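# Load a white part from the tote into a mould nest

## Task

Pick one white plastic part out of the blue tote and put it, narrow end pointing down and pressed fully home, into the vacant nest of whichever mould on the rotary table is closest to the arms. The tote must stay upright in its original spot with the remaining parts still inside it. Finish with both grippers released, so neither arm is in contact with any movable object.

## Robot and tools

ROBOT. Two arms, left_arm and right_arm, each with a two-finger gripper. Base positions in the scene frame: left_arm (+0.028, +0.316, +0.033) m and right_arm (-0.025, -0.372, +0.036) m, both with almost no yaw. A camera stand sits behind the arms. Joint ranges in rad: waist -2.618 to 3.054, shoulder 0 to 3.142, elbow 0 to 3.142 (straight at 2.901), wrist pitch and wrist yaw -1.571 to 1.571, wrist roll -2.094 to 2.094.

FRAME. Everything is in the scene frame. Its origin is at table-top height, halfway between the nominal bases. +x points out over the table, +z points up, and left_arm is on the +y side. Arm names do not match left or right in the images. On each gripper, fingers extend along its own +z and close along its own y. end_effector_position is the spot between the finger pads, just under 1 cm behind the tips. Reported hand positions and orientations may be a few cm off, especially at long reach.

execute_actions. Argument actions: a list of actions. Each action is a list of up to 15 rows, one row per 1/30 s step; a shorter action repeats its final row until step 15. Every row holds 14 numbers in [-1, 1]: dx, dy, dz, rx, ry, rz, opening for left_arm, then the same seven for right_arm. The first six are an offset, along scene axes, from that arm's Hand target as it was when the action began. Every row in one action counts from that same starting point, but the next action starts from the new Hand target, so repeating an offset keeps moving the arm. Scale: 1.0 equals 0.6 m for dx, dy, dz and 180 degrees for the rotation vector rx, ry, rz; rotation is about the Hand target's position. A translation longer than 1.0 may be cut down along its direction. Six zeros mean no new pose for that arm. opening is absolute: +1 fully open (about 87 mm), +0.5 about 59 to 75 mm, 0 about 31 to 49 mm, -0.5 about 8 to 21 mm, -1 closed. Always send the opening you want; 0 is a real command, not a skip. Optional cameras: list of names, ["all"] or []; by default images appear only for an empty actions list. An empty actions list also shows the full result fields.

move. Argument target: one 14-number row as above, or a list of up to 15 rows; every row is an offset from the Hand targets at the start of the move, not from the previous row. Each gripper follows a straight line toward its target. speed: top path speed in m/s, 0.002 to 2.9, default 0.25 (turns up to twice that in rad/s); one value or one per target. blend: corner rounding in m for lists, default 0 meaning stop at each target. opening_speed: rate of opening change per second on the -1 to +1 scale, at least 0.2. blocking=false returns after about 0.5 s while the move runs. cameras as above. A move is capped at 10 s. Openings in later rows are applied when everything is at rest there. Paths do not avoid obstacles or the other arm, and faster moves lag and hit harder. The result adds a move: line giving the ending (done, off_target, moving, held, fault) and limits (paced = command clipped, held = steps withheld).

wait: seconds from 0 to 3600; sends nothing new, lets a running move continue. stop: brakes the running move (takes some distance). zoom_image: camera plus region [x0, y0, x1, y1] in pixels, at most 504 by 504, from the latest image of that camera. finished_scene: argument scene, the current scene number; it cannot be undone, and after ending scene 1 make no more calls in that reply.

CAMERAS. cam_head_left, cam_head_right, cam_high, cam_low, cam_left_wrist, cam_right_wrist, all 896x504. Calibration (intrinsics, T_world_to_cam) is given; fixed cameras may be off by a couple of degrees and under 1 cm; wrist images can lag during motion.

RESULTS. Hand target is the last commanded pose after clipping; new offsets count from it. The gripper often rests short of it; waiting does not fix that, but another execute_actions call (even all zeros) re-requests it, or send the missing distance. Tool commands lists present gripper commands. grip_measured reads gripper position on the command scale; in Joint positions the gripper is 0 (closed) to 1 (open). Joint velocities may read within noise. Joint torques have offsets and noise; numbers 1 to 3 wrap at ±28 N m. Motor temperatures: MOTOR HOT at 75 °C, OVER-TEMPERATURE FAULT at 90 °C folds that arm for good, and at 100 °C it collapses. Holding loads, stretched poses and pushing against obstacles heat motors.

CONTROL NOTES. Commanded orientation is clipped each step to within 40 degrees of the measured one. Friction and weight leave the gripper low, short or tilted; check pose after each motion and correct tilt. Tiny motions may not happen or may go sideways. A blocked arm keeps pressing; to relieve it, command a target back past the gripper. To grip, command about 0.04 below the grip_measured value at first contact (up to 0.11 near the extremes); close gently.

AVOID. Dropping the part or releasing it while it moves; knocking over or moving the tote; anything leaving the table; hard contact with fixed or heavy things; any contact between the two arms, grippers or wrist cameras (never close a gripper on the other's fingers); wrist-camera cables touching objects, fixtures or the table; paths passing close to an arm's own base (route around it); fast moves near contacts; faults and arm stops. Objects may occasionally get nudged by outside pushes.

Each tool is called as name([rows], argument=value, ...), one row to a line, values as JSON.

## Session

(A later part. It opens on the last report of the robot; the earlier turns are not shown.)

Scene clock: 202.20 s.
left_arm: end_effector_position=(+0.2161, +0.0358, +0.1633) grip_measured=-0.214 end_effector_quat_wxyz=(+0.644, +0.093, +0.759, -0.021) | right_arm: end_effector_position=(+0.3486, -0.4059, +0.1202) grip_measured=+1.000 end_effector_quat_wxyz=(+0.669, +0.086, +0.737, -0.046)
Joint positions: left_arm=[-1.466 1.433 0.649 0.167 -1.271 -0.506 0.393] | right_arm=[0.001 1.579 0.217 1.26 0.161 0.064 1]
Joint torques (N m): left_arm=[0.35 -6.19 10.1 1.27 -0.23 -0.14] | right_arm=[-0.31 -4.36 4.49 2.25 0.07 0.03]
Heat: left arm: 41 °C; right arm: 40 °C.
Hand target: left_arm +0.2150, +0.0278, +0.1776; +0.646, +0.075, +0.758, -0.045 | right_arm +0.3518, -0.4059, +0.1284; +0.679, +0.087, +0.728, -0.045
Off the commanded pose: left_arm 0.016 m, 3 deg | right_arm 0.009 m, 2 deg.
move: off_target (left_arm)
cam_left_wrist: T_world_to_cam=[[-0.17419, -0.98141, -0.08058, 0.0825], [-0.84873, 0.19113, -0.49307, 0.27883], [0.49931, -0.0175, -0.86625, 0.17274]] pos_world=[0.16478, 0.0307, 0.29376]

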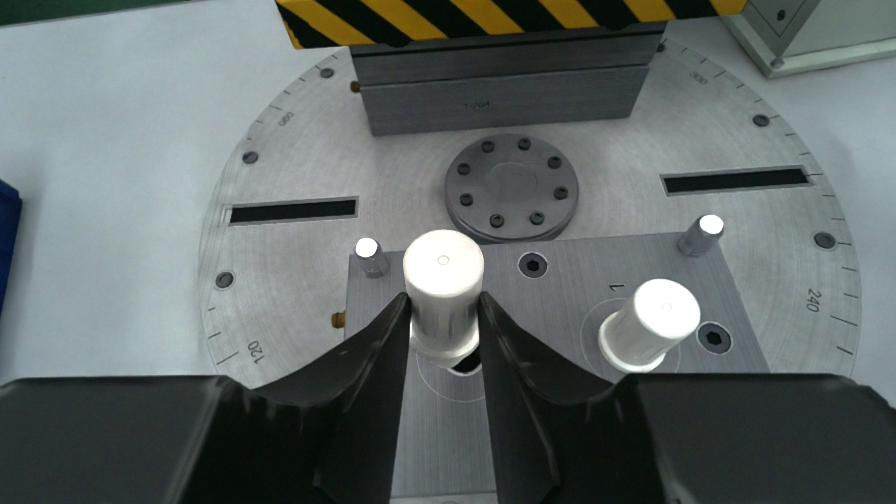

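move([
  [0.004,0.08,0.07,0,0,0,-0.6,0,0,0,0,0,0,1],
  [0.004,0.005,0.004,0,0,0,-0.6,0,0,0,0,0,0,1],
  [0.004,0.005,-0.066,0,0,0,-0.6,0,0,0,0,0,0,1],
], speed=[0.2,0.2,0.1], cameras=["cam_left_wrist"])

zoom_image(camera="cam_left_wrist", region=[400, 320, 490, 400])

Scene clock: 216.00 s.
left_arm: end_effector_position=(+0.2175, +0.0282, +0.1430) grip_measured=-0.214 end_effector_quat_wxyz=(+0.643, +0.073, +0.760, -0.053) | right_arm: end_effector_position=(+0.3486, -0.4059, +0.1202) grip_measured=+1.000 end_effector_quat_wxyz=(+0.669, +0.086, +0.737, -0.046)
Joint positions: left_arm=[-1.457 1.496 0.583 0.361 -1.246 -0.514 0.393] | right_arm=[0.001 1.579 0.217 1.26 0.161 0.064 1]
Joint torques (N m): left_arm=[0.47 -3.51 5.89 1.53 -0.37 0.04] | right_arm=[-0.29 -4.53 4.59 2.23 0.07 -0.01]
Heat: left arm: 41 °C; right arm: 41 °C.
Hand target: left_arm +0.2174, +0.0308, +0.1381; +0.646, +0.075, +0.758, -0.045 | right_arm +0.3518, -0.4059, +0.1284; +0.679, +0.087, +0.728, -0.045
Off the commanded pose: left_arm 0.006 m, 1 deg | right_arm 0.009 m, 2 deg.
move: done
cam_left_wrist: T_world_to_cam=[[-0.18527, -0.98267, -0.00598, 0.06557], [-0.85106, 0.1635, -0.49896, 0.2735], [0.49129, -0.08735, -0.8666, 0.15812]] pos_world=[0.16723, 0.03353, 0.27388]

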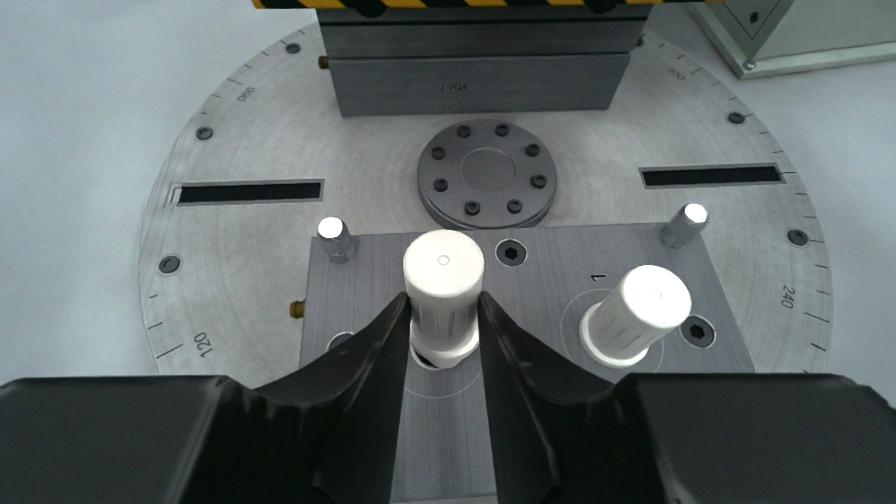

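Scaled by 5.600 from the camera's image (finer frame: 1280x720).

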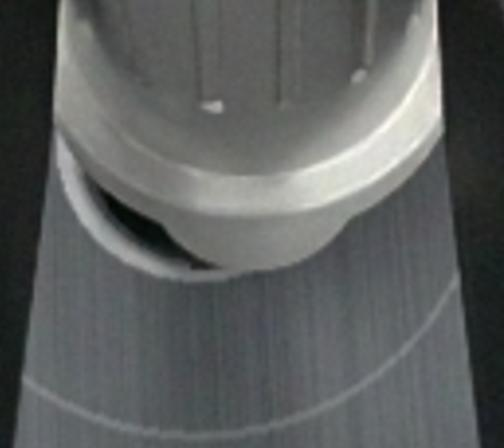

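move(target=[0.004,0.0103,0.001,0,0,0,-0.6,0,0,0,0,0,0,1], speed=0.06, cameras=["cam_left_wrist"])

zoom_image(camera="cam_left_wrist", region=[400, 320, 490, 400])

Scene clock: 229.27 s.
left_arm: end_effector_position=(+0.2173, +0.0319, +0.1393) grip_measured=-0.214 end_effector_quat_wxyz=(+0.644, +0.078, +0.759, -0.050) | right_arm: end_effector_position=(+0.3486, -0.4059, +0.1202) grip_measured=+1.000 end_effector_quat_wxyz=(+0.669, +0.086, +0.737, -0.046)
Joint positions: left_arm=[-1.457 1.496 0.559 0.393 -1.246 -0.495 0.393] | right_arm=[0.001 1.579 0.217 1.26 0.161 0.064 1]
Joint torques (N m): left_arm=[1.42 -5.26 5.5 1.48 -0.26 0.09] | right_arm=[-0.31 -4.4 4.56 2.22 0.07 0.02]
Heat: left arm: 40 °C; right arm: 41 °C.
Hand target: left_arm +0.2198, +0.0369, +0.1388; +0.646, +0.075, +0.758, -0.045 | right_arm +0.3518, -0.4059, +0.1284; +0.679, +0.087, +0.728, -0.045
Off the commanded pose: left_arm 0.006 m, 1 deg | right_arm 0.009 m, 2 deg.
move: done
cam_left_wrist: T_world_to_cam=[[-0.18838, -0.98195, -0.01704, 0.07129], [-0.84839, 0.17145, -0.50083, 0.27035], [0.49471, -0.07989, -0.86538, 0.15412]] pos_world=[0.16655, 0.03596, 0.26999]

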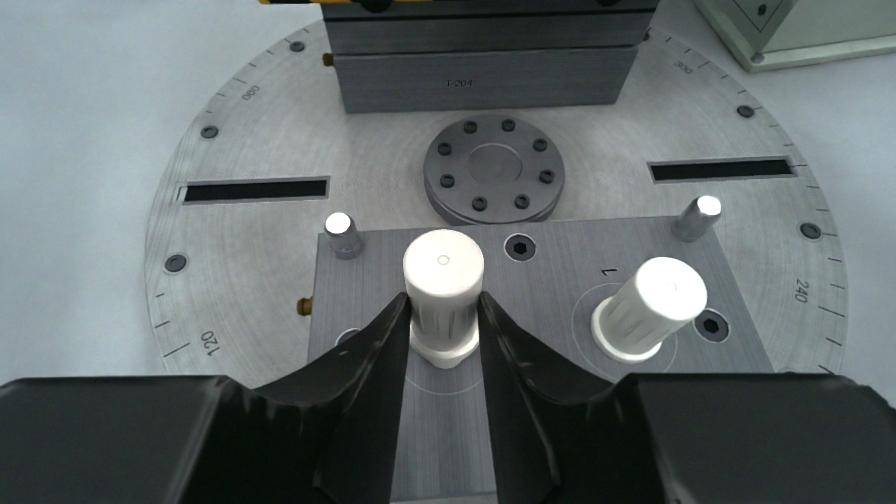

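Scaled by 5.600 from the camera's image (finer frame: 1280x720).

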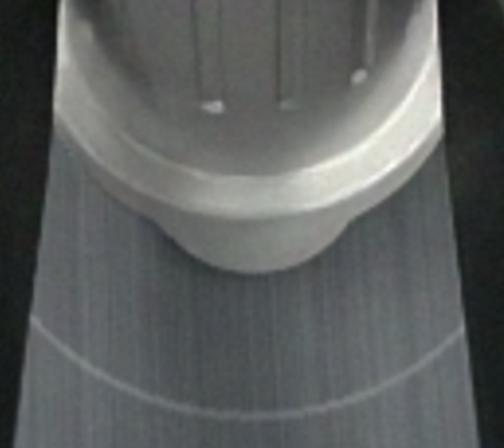

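move(target=[0.007,0.001,0.009,0,0,0,-0.6,0,0,0,0,0,0,1], speed=0.06, cameras=["cam_left_wrist"])

zoom_image(camera="cam_left_wrist", region=[400, 320, 490, 400])

Scene clock: 235.80 s.
left_arm: end_effector_position=(+0.2208, +0.0329, +0.1393) grip_measured=-0.214 end_effector_quat_wxyz=(+0.643, +0.082, +0.760, -0.045) | right_arm: end_effector_position=(+0.3486, -0.4059, +0.1202) grip_measured=+1.000 end_effector_quat_wxyz=(+0.669, +0.086, +0.737, -0.046)
Joint positions: left_arm=[-1.443 1.496 0.559 0.402 -1.235 -0.472 0.393] | right_arm=[0.001 1.579 0.217 1.26 0.161 0.064 1]
Joint torques (N m): left_arm=[1.65 -6.54 6 1.43 -0.23 0.1] | right_arm=[-0.32 -4.52 4.59 2.25 0.06 0.02]
Heat: left arm: 40 °C; right arm: 41 °C.
Hand target: left_arm +0.2240, +0.0376, +0.1441; +0.646, +0.075, +0.758, -0.045 | right_arm +0.3518, -0.4059, +0.1284; +0.679, +0.087, +0.728, -0.045
Off the commanded pose: left_arm 0.007 m, 1 deg | right_arm 0.009 m, 2 deg.
move: done
cam_left_wrist: T_world_to_cam=[[-0.18838, -0.98164, -0.02985, 0.07469], [-0.84884, 0.17803, -0.49776, 0.27259], [0.49394, -0.06843, -0.8668, 0.15247]] pos_world=[0.17014, 0.03522, 0.27008]

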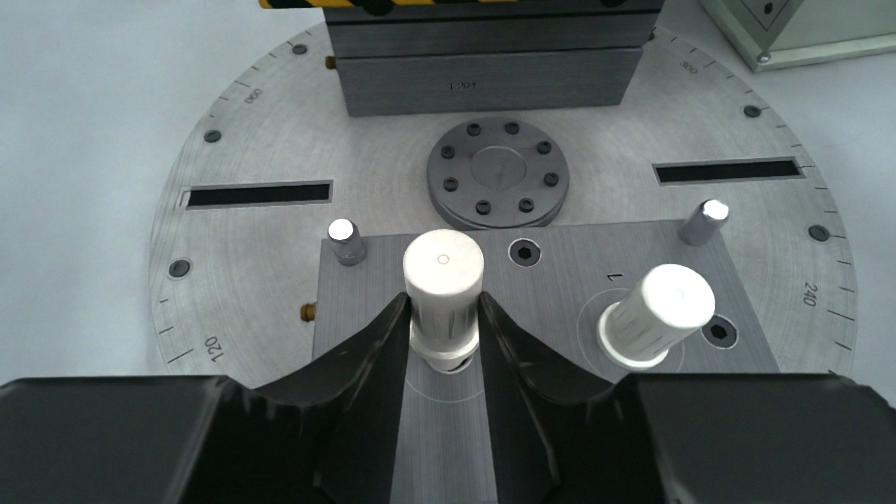

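Scaled by 5.600 from the camera's image (finer frame: 1280x720).

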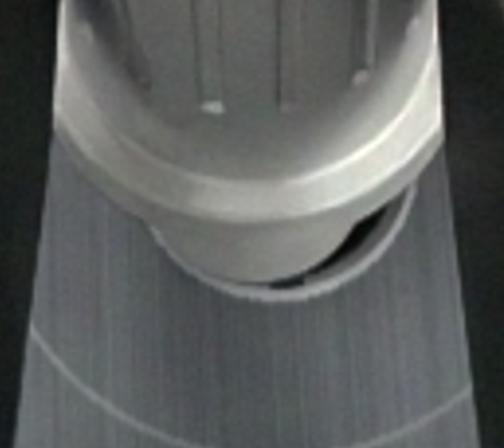

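move([
  [0,-0.003,0.002,-0.009,0.0016,0,-0.6,0,0,0,0,0,0,1],
  [0,-0.003,-0.014,-0.009,0.0016,0,-0.6,0,0,0,0,0,0,1],
], speed=0.06, cameras=["cam_left_wrist"])

zoom_image(camera="cam_left_wrist", region=[400, 320, 490, 400])

Scene clock: 242.23 s.
left_arm: end_effector_position=(+0.2216, +0.0331, +0.1389) grip_measured=-0.214 end_effector_quat_wxyz=(+0.645, +0.072, +0.759, -0.055) | right_arm: end_effector_position=(+0.3486, -0.4059, +0.1202) grip_measured=+1.000 end_effector_quat_wxyz=(+0.669, +0.086, +0.737, -0.046)
Joint positions: left_arm=[-1.44 1.496 0.542 0.446 -1.233 -0.474 0.393] | right_arm=[0.001 1.579 0.217 1.26 0.161 0.064 1]
Joint torques (N m): left_arm=[1.48 -4.37 5.68 1.52 -0.18 -0.08] | right_arm=[-0.42 -4.44 4.66 2.24 0.09 -0.02]
Heat: left arm: 40 °C; right arm: 41 °C.
Hand target: left_arm +0.2240, +0.0357, +0.1358; +0.645, +0.066, +0.759, -0.056 | right_arm +0.3518, -0.4059, +0.1284; +0.679, +0.087, +0.728, -0.045
Off the commanded pose: left_arm 0.005 m, 1 deg | right_arm 0.009 m, 2 deg.
move: done
cam_left_wrist: T_world_to_cam=[[-0.18628, -0.98249, -0.00222, 0.07082], [-0.84826, 0.16197, -0.50421, 0.2744], [0.49574, -0.09204, -0.86358, 0.15169]] pos_world=[0.17075, 0.0391, 0.26951]

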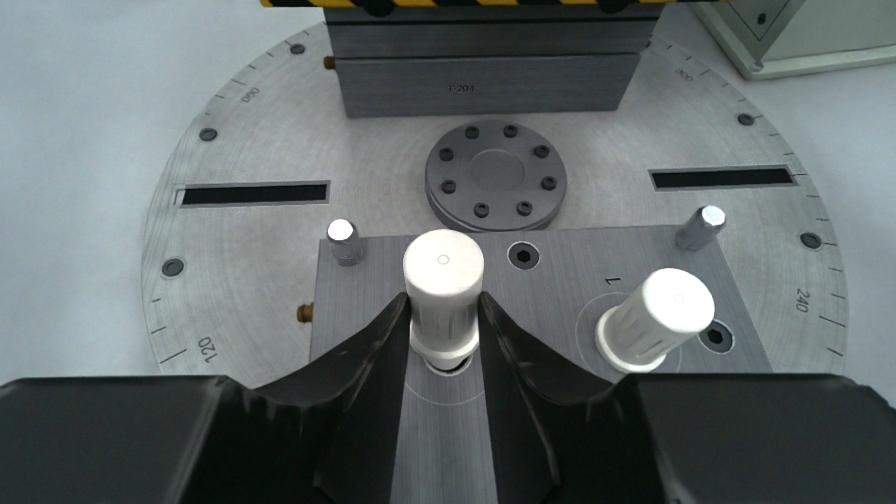

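Scaled by 5.600 from the camera's image (finer frame: 1280x720).

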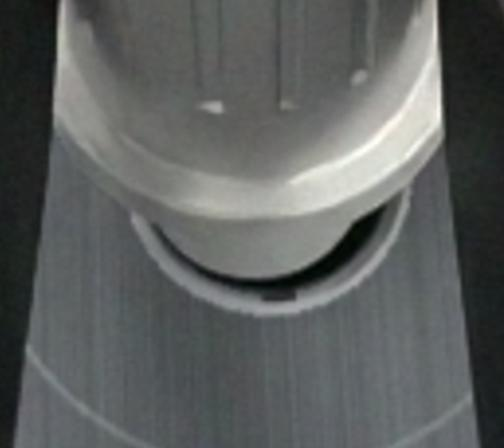

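move([
  [-0.002,-0.005,0.0,0,0,0,-0.6,0,0,0,0,0,0,1],
  [-0.002,-0.005,-0.012,0,0,0,-0.6,0,0,0,0,0,0,1],
], speed=0.06, cameras=["cam_left_wrist"])

zoom_image(camera="cam_left_wrist", region=[400, 320, 490, 400])

Scene clock: 252.00 s.
left_arm: end_effector_position=(+0.2218, +0.0311, +0.1342) grip_measured=-0.214 end_effector_quat_wxyz=(+0.645, +0.071, +0.759, -0.055) | right_arm: end_effector_position=(+0.3486, -0.4059, +0.1202) grip_measured=+1.000 end_effector_quat_wxyz=(+0.669, +0.086, +0.737, -0.046)
Joint positions: left_arm=[-1.44 1.52 0.542 0.466 -1.233 -0.479 0.393] | right_arm=[0.001 1.579 0.217 1.26 0.161 0.064 1]
Joint torques (N m): left_arm=[1.03 -3.56 5.39 1.63 -0.23 -0.13] | right_arm=[-0.28 -4.51 4.63 2.25 0.07 0]
Heat: left arm: 39 °C; right arm: 41 °C.
Hand target: left_arm +0.2228, +0.0328, +0.1285; +0.645, +0.066, +0.759, -0.056 | right_arm +0.3518, -0.4059, +0.1284; +0.679, +0.087, +0.728, -0.045
Off the commanded pose: left_arm 0.006 m, 1 deg | right_arm 0.009 m, 2 deg.
move: done
cam_left_wrist: T_world_to_cam=[[-0.18549, -0.98264, -0.00096, 0.06846], [-0.84907, 0.16077, -0.50323, 0.27266], [0.49465, -0.09253, -0.86415, 0.14769]] pos_world=[0.17115, 0.0371, 0.2649]

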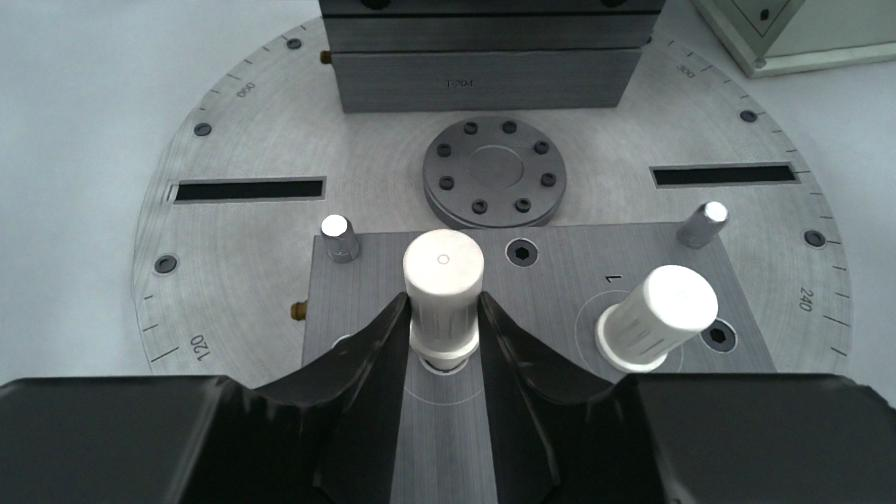

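Scaled by 5.600 from the camera's image (finer frame: 1280x720).

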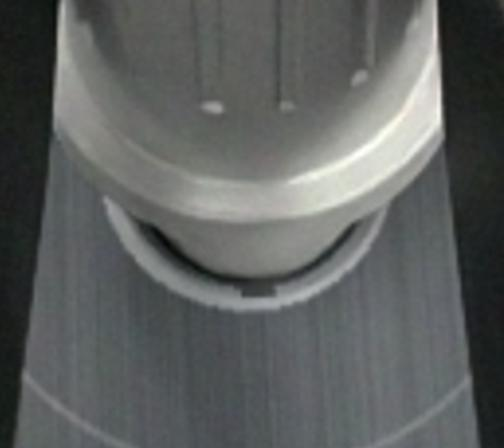

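move([
  [0,0.0003,-0.012,0,0,0,-0.6,0,0,0,0,0,0,1],
], speed=0.05)

move(target=[0,0,-0.01,0,0,0,-0.6,0,0,0,0,0,0,1], speed=0.05, cameras=["cam_left_wrist"])

zoom_image(camera="cam_left_wrist", region=[400, 320, 490, 400])

Scene clock: 257.13 s.
left_arm: end_effector_position=(+0.2221, +0.0318, +0.1292) grip_measured=-0.214 end_effector_quat_wxyz=(+0.647, +0.066, +0.758, -0.057) | right_arm: end_effector_position=(+0.3486, -0.4059, +0.1202) grip_measured=+1.000 end_effector_quat_wxyz=(+0.669, +0.086, +0.737, -0.046)
Joint positions: left_arm=[-1.44 1.541 0.527 0.51 -1.239 -0.482 0.393] | right_arm=[0.001 1.579 0.217 1.26 0.161 0.064 1]
Joint torques (N m): left_arm=[1.01 -3.11 5.37 1.59 -0.17 -0.1] | right_arm=[-0.27 -4.55 4.51 2.23 0.07 0]
Heat: left arm: 39 °C; right arm: 41 °C.
Hand target: left_arm +0.2228, +0.0330, +0.1212; +0.645, +0.066, +0.759, -0.056 | right_arm +0.3518, -0.4059, +0.1284; +0.679, +0.087, +0.728, -0.045
Off the commanded pose: left_arm 0.008 m, 0 deg | right_arm 0.009 m, 2 deg.
move: done

Scene clock: 258.00 s.
left_arm: end_effector_position=(+0.2223, +0.0316, +0.1286) grip_measured=-0.214 end_effector_quat_wxyz=(+0.652, +0.059, +0.754, -0.058) | right_arm: end_effector_position=(+0.3486, -0.4059, +0.1202) grip_measured=+1.000 end_effector_quat_wxyz=(+0.669, +0.086, +0.737, -0.046)
Joint positions: left_arm=[-1.444 1.557 0.519 0.555 -1.255 -0.473 0.393] | right_arm=[0.001 1.579 0.217 1.26 0.161 0.064 1]
Joint torques (N m): left_arm=[1.26 -2.65 4.97 1.45 0.01 -0.18] | right_arm=[-0.36 -4.53 4.63 2.27 0.07 0.01]
Heat: left arm: 39 °C; right arm: 41 °C.
Hand target: left_arm +0.2228, +0.0330, +0.1153; +0.645, +0.066, +0.759, -0.056 | right_arm +0.3518, -0.4059, +0.1284; +0.679, +0.087, +0.728, -0.045
Off the commanded pose: left_arm 0.013 m, 1 deg | right_arm 0.009 m, 2 deg.
move: off_target (left_arm)
cam_left_wrist: T_world_to_cam=[[-0.1714, -0.98503, 0.01846, 0.06346], [-0.84377, 0.13709, -0.5189, 0.27175], [0.5086, -0.10452, -0.85464, 0.1387]] pos_world=[0.16962, 0.03976, 0.25838]

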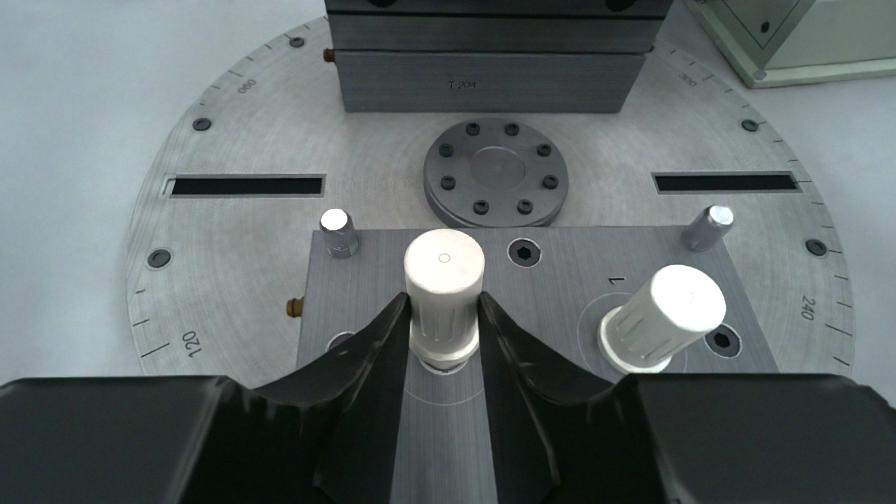

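Scaled by 5.600 from the camera's image (finer frame: 1280x720).

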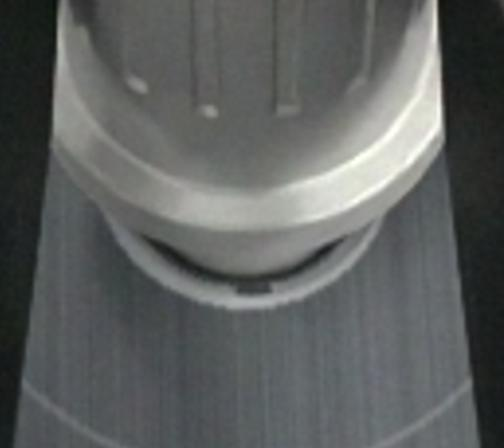

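move([
  [0,0,0.02,0,0,0,-0.6,0,0,0,0,0,0,1],
  [0,0,0.02,0,0,0,-0.165,0,0,0,0,0,0,1],
], speed=0.05, opening_speed=0.25, cameras=["cam_left_wrist"])

zoom_image(camera="cam_left_wrist", region=[360, 190, 620, 450])

Scene clock: 266.37 s.
left_arm: end_effector_position=(+0.2212, +0.0334, +0.1246) grip_measured=-0.165 end_effector_quat_wxyz=(+0.646, +0.073, +0.758, -0.050) | right_arm: end_effector_position=(+0.3486, -0.4059, +0.1202) grip_measured=+1.000 end_effector_quat_wxyz=(+0.669, +0.086, +0.737, -0.046)
Joint positions: left_arm=[-1.444 1.553 0.519 0.518 -1.242 -0.473 0.417] | right_arm=[0.001 1.579 0.217 1.26 0.161 0.064 1]
Joint torques (N m): left_arm=[1.33 -5.68 6.86 1.29 -0.14 -0.12] | right_arm=[-0.35 -4.45 4.59 2.24 0.08 0]
Heat: left arm: 39 °C; right arm: 42 °C.
Hand target: left_arm +0.2228, +0.0329, +0.1274; +0.645, +0.066, +0.759, -0.056 | right_arm +0.3518, -0.4059, +0.1284; +0.679, +0.087, +0.728, -0.045
Off the commanded pose: left_arm 0.003 m, 1 deg | right_arm 0.009 m, 2 deg.
move: done
cam_left_wrist: T_world_to_cam=[[-0.18228, -0.98318, -0.01164, 0.07123], [-0.84704, 0.16303, -0.50591, 0.26668], [0.4993, -0.08235, -0.86251, 0.1384]] pos_world=[0.16977, 0.03796, 0.25511]

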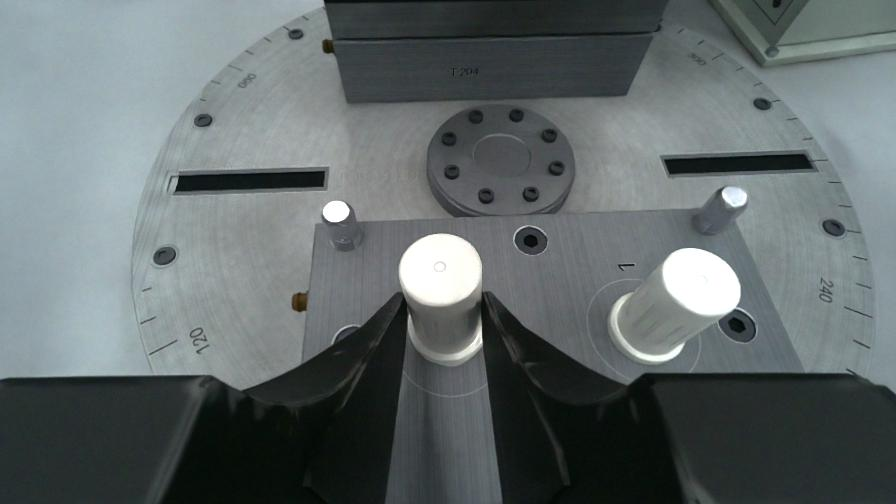

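Scaled by 1.938 from the camera's image (finer frame: 1280x720).

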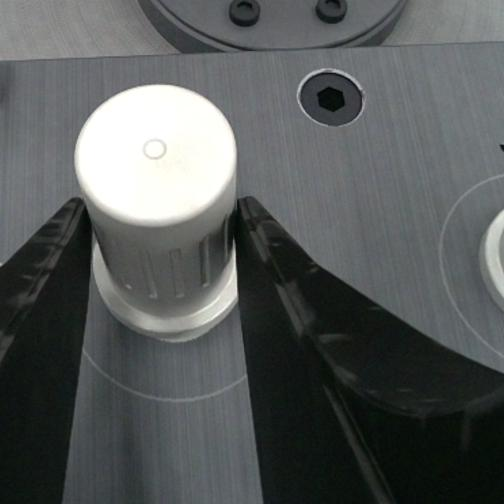

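move(target=[0,0,0,0,0,0,0.2,0,0,0,0,0,0,1], opening_speed=0.25, cameras=["cam_left_wrist"])

zoom_image(camera="cam_left_wrist", region=[360, 190, 620, 450])

Scene clock: 272.80 s.
left_arm: end_effector_position=(+0.2211, +0.0337, +0.1241) grip_measured=+0.199 end_effector_quat_wxyz=(+0.646, +0.075, +0.758, -0.049) | right_arm: end_effector_position=(+0.3486, -0.4059, +0.1202) grip_measured=+1.000 end_effector_quat_wxyz=(+0.669, +0.086, +0.737, -0.046)
Joint positions: left_arm=[-1.444 1.553 0.519 0.514 -1.241 -0.473 0.6] | right_arm=[0.001 1.579 0.217 1.26 0.161 0.064 1]
Joint torques (N m): left_arm=[1.35 -5.65 6.9 1.31 -0.14 -0.12] | right_arm=[-0.28 -4.48 4.67 2.25 0.07 0.02]
Heat: left arm: 39 °C; right arm: 42 °C.
Hand target: left_arm +0.2228, +0.0329, +0.1274; +0.645, +0.066, +0.759, -0.056 | right_arm +0.3518, -0.4059, +0.1284; +0.679, +0.087, +0.728, -0.045
Off the commanded pose: left_arm 0.004 m, 1 deg | right_arm 0.009 m, 2 deg.
move: done
cam_left_wrist: T_world_to_cam=[[-0.1829, -0.98301, -0.01555, 0.07216], [-0.84745, 0.16565, -0.50437, 0.26611], [0.49838, -0.07907, -0.86335, 0.13814]] pos_world=[0.16987, 0.03777, 0.25461]

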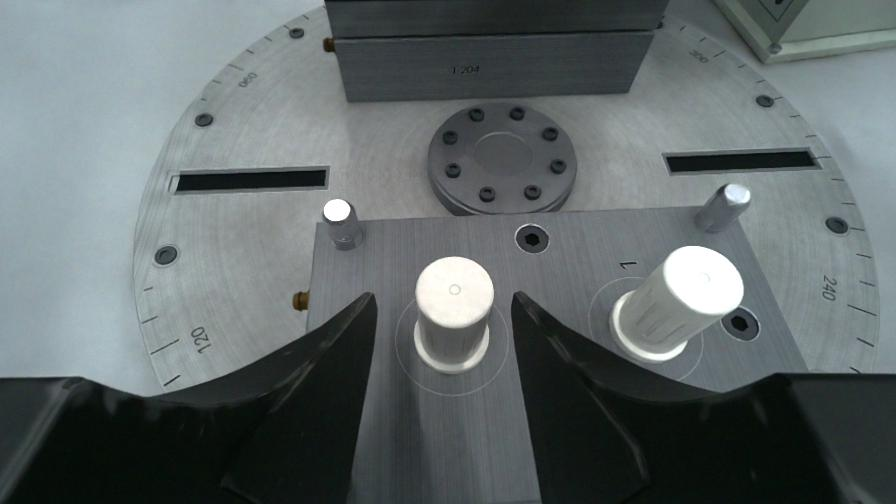

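Scaled by 1.938 from the camera's image (finer frame: 1280x720).

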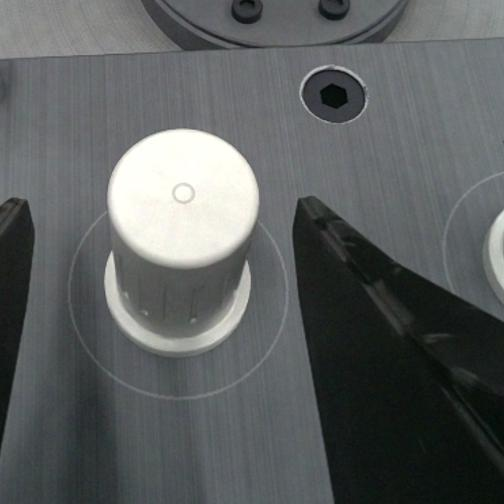

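move([
  [-0.17,0.028,0.05,0,0,0,0.2,0,0,0,0,0,0,1],
  [-0.13,0.25,0.22,0,0,0,0.2,0,0,0,0,0,0,1],
], speed=[0.12,0.3], blend=[0.02,0], cameras=["cam_head_right"])

zoom_image(camera="cam_head_right", region=[420, 240, 530, 340])

Scene clock: 280.13 s.
left_arm: end_effector_position=(+0.1490, +0.1749, +0.2521) grip_measured=+0.200 end_effector_quat_wxyz=(+0.683, +0.181, +0.684, -0.182) | right_arm: end_effector_position=(+0.3486, -0.4059, +0.1202) grip_measured=+1.000 end_effector_quat_wxyz=(+0.669, +0.086, +0.737, -0.046)
Joint positions: left_arm=[-2.075 0.297 0.486 -0.674 -1.568 -0.486 0.6] | right_arm=[0.001 1.579 0.217 1.26 0.161 0.064 1]
Joint torques (N m): left_arm=[-0.02 0.91 9.24 1.16 -0.41 -0.01] | right_arm=[-0.38 -4.51 4.59 2.24 0.05 0.01]
Heat: left arm: 39 °C; right arm: 42 °C.
Hand target: left_arm +0.1448, +0.1829, +0.2593; +0.645, +0.066, +0.759, -0.056 | right_arm +0.3518, -0.4059, +0.1284; +0.679, +0.087, +0.728, -0.045
Off the commanded pose: left_arm 0.012 m, 22 deg | right_arm 0.009 m, 2 deg.
joint sent to its limit (left arm) — joint 5 (wrist yaw), lower limit. The joint targets are off in position and orientation.
move: off_target (left_arm)

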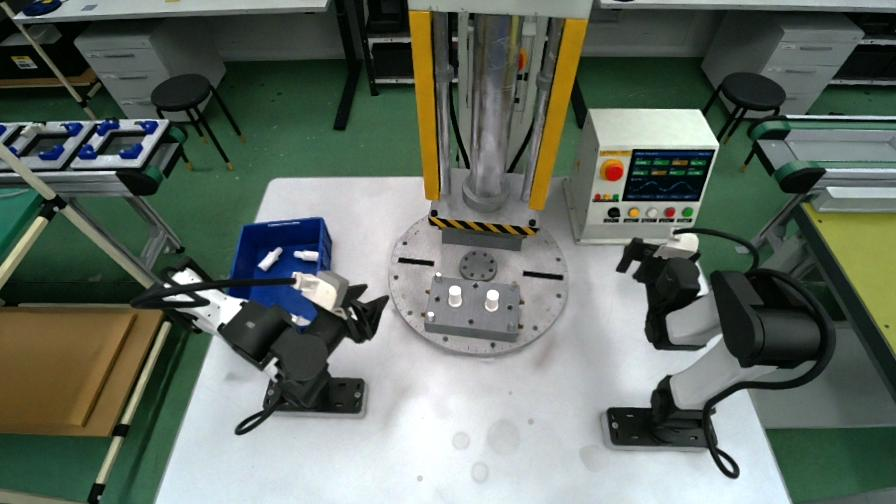

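Scaled by 4.582 from the camera's image (finer frame: 1280x720).

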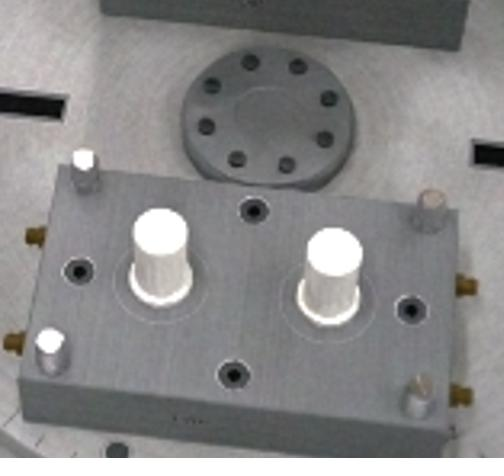

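Seated.

finished_scene(scene=3)

The scene is finished: the task was done.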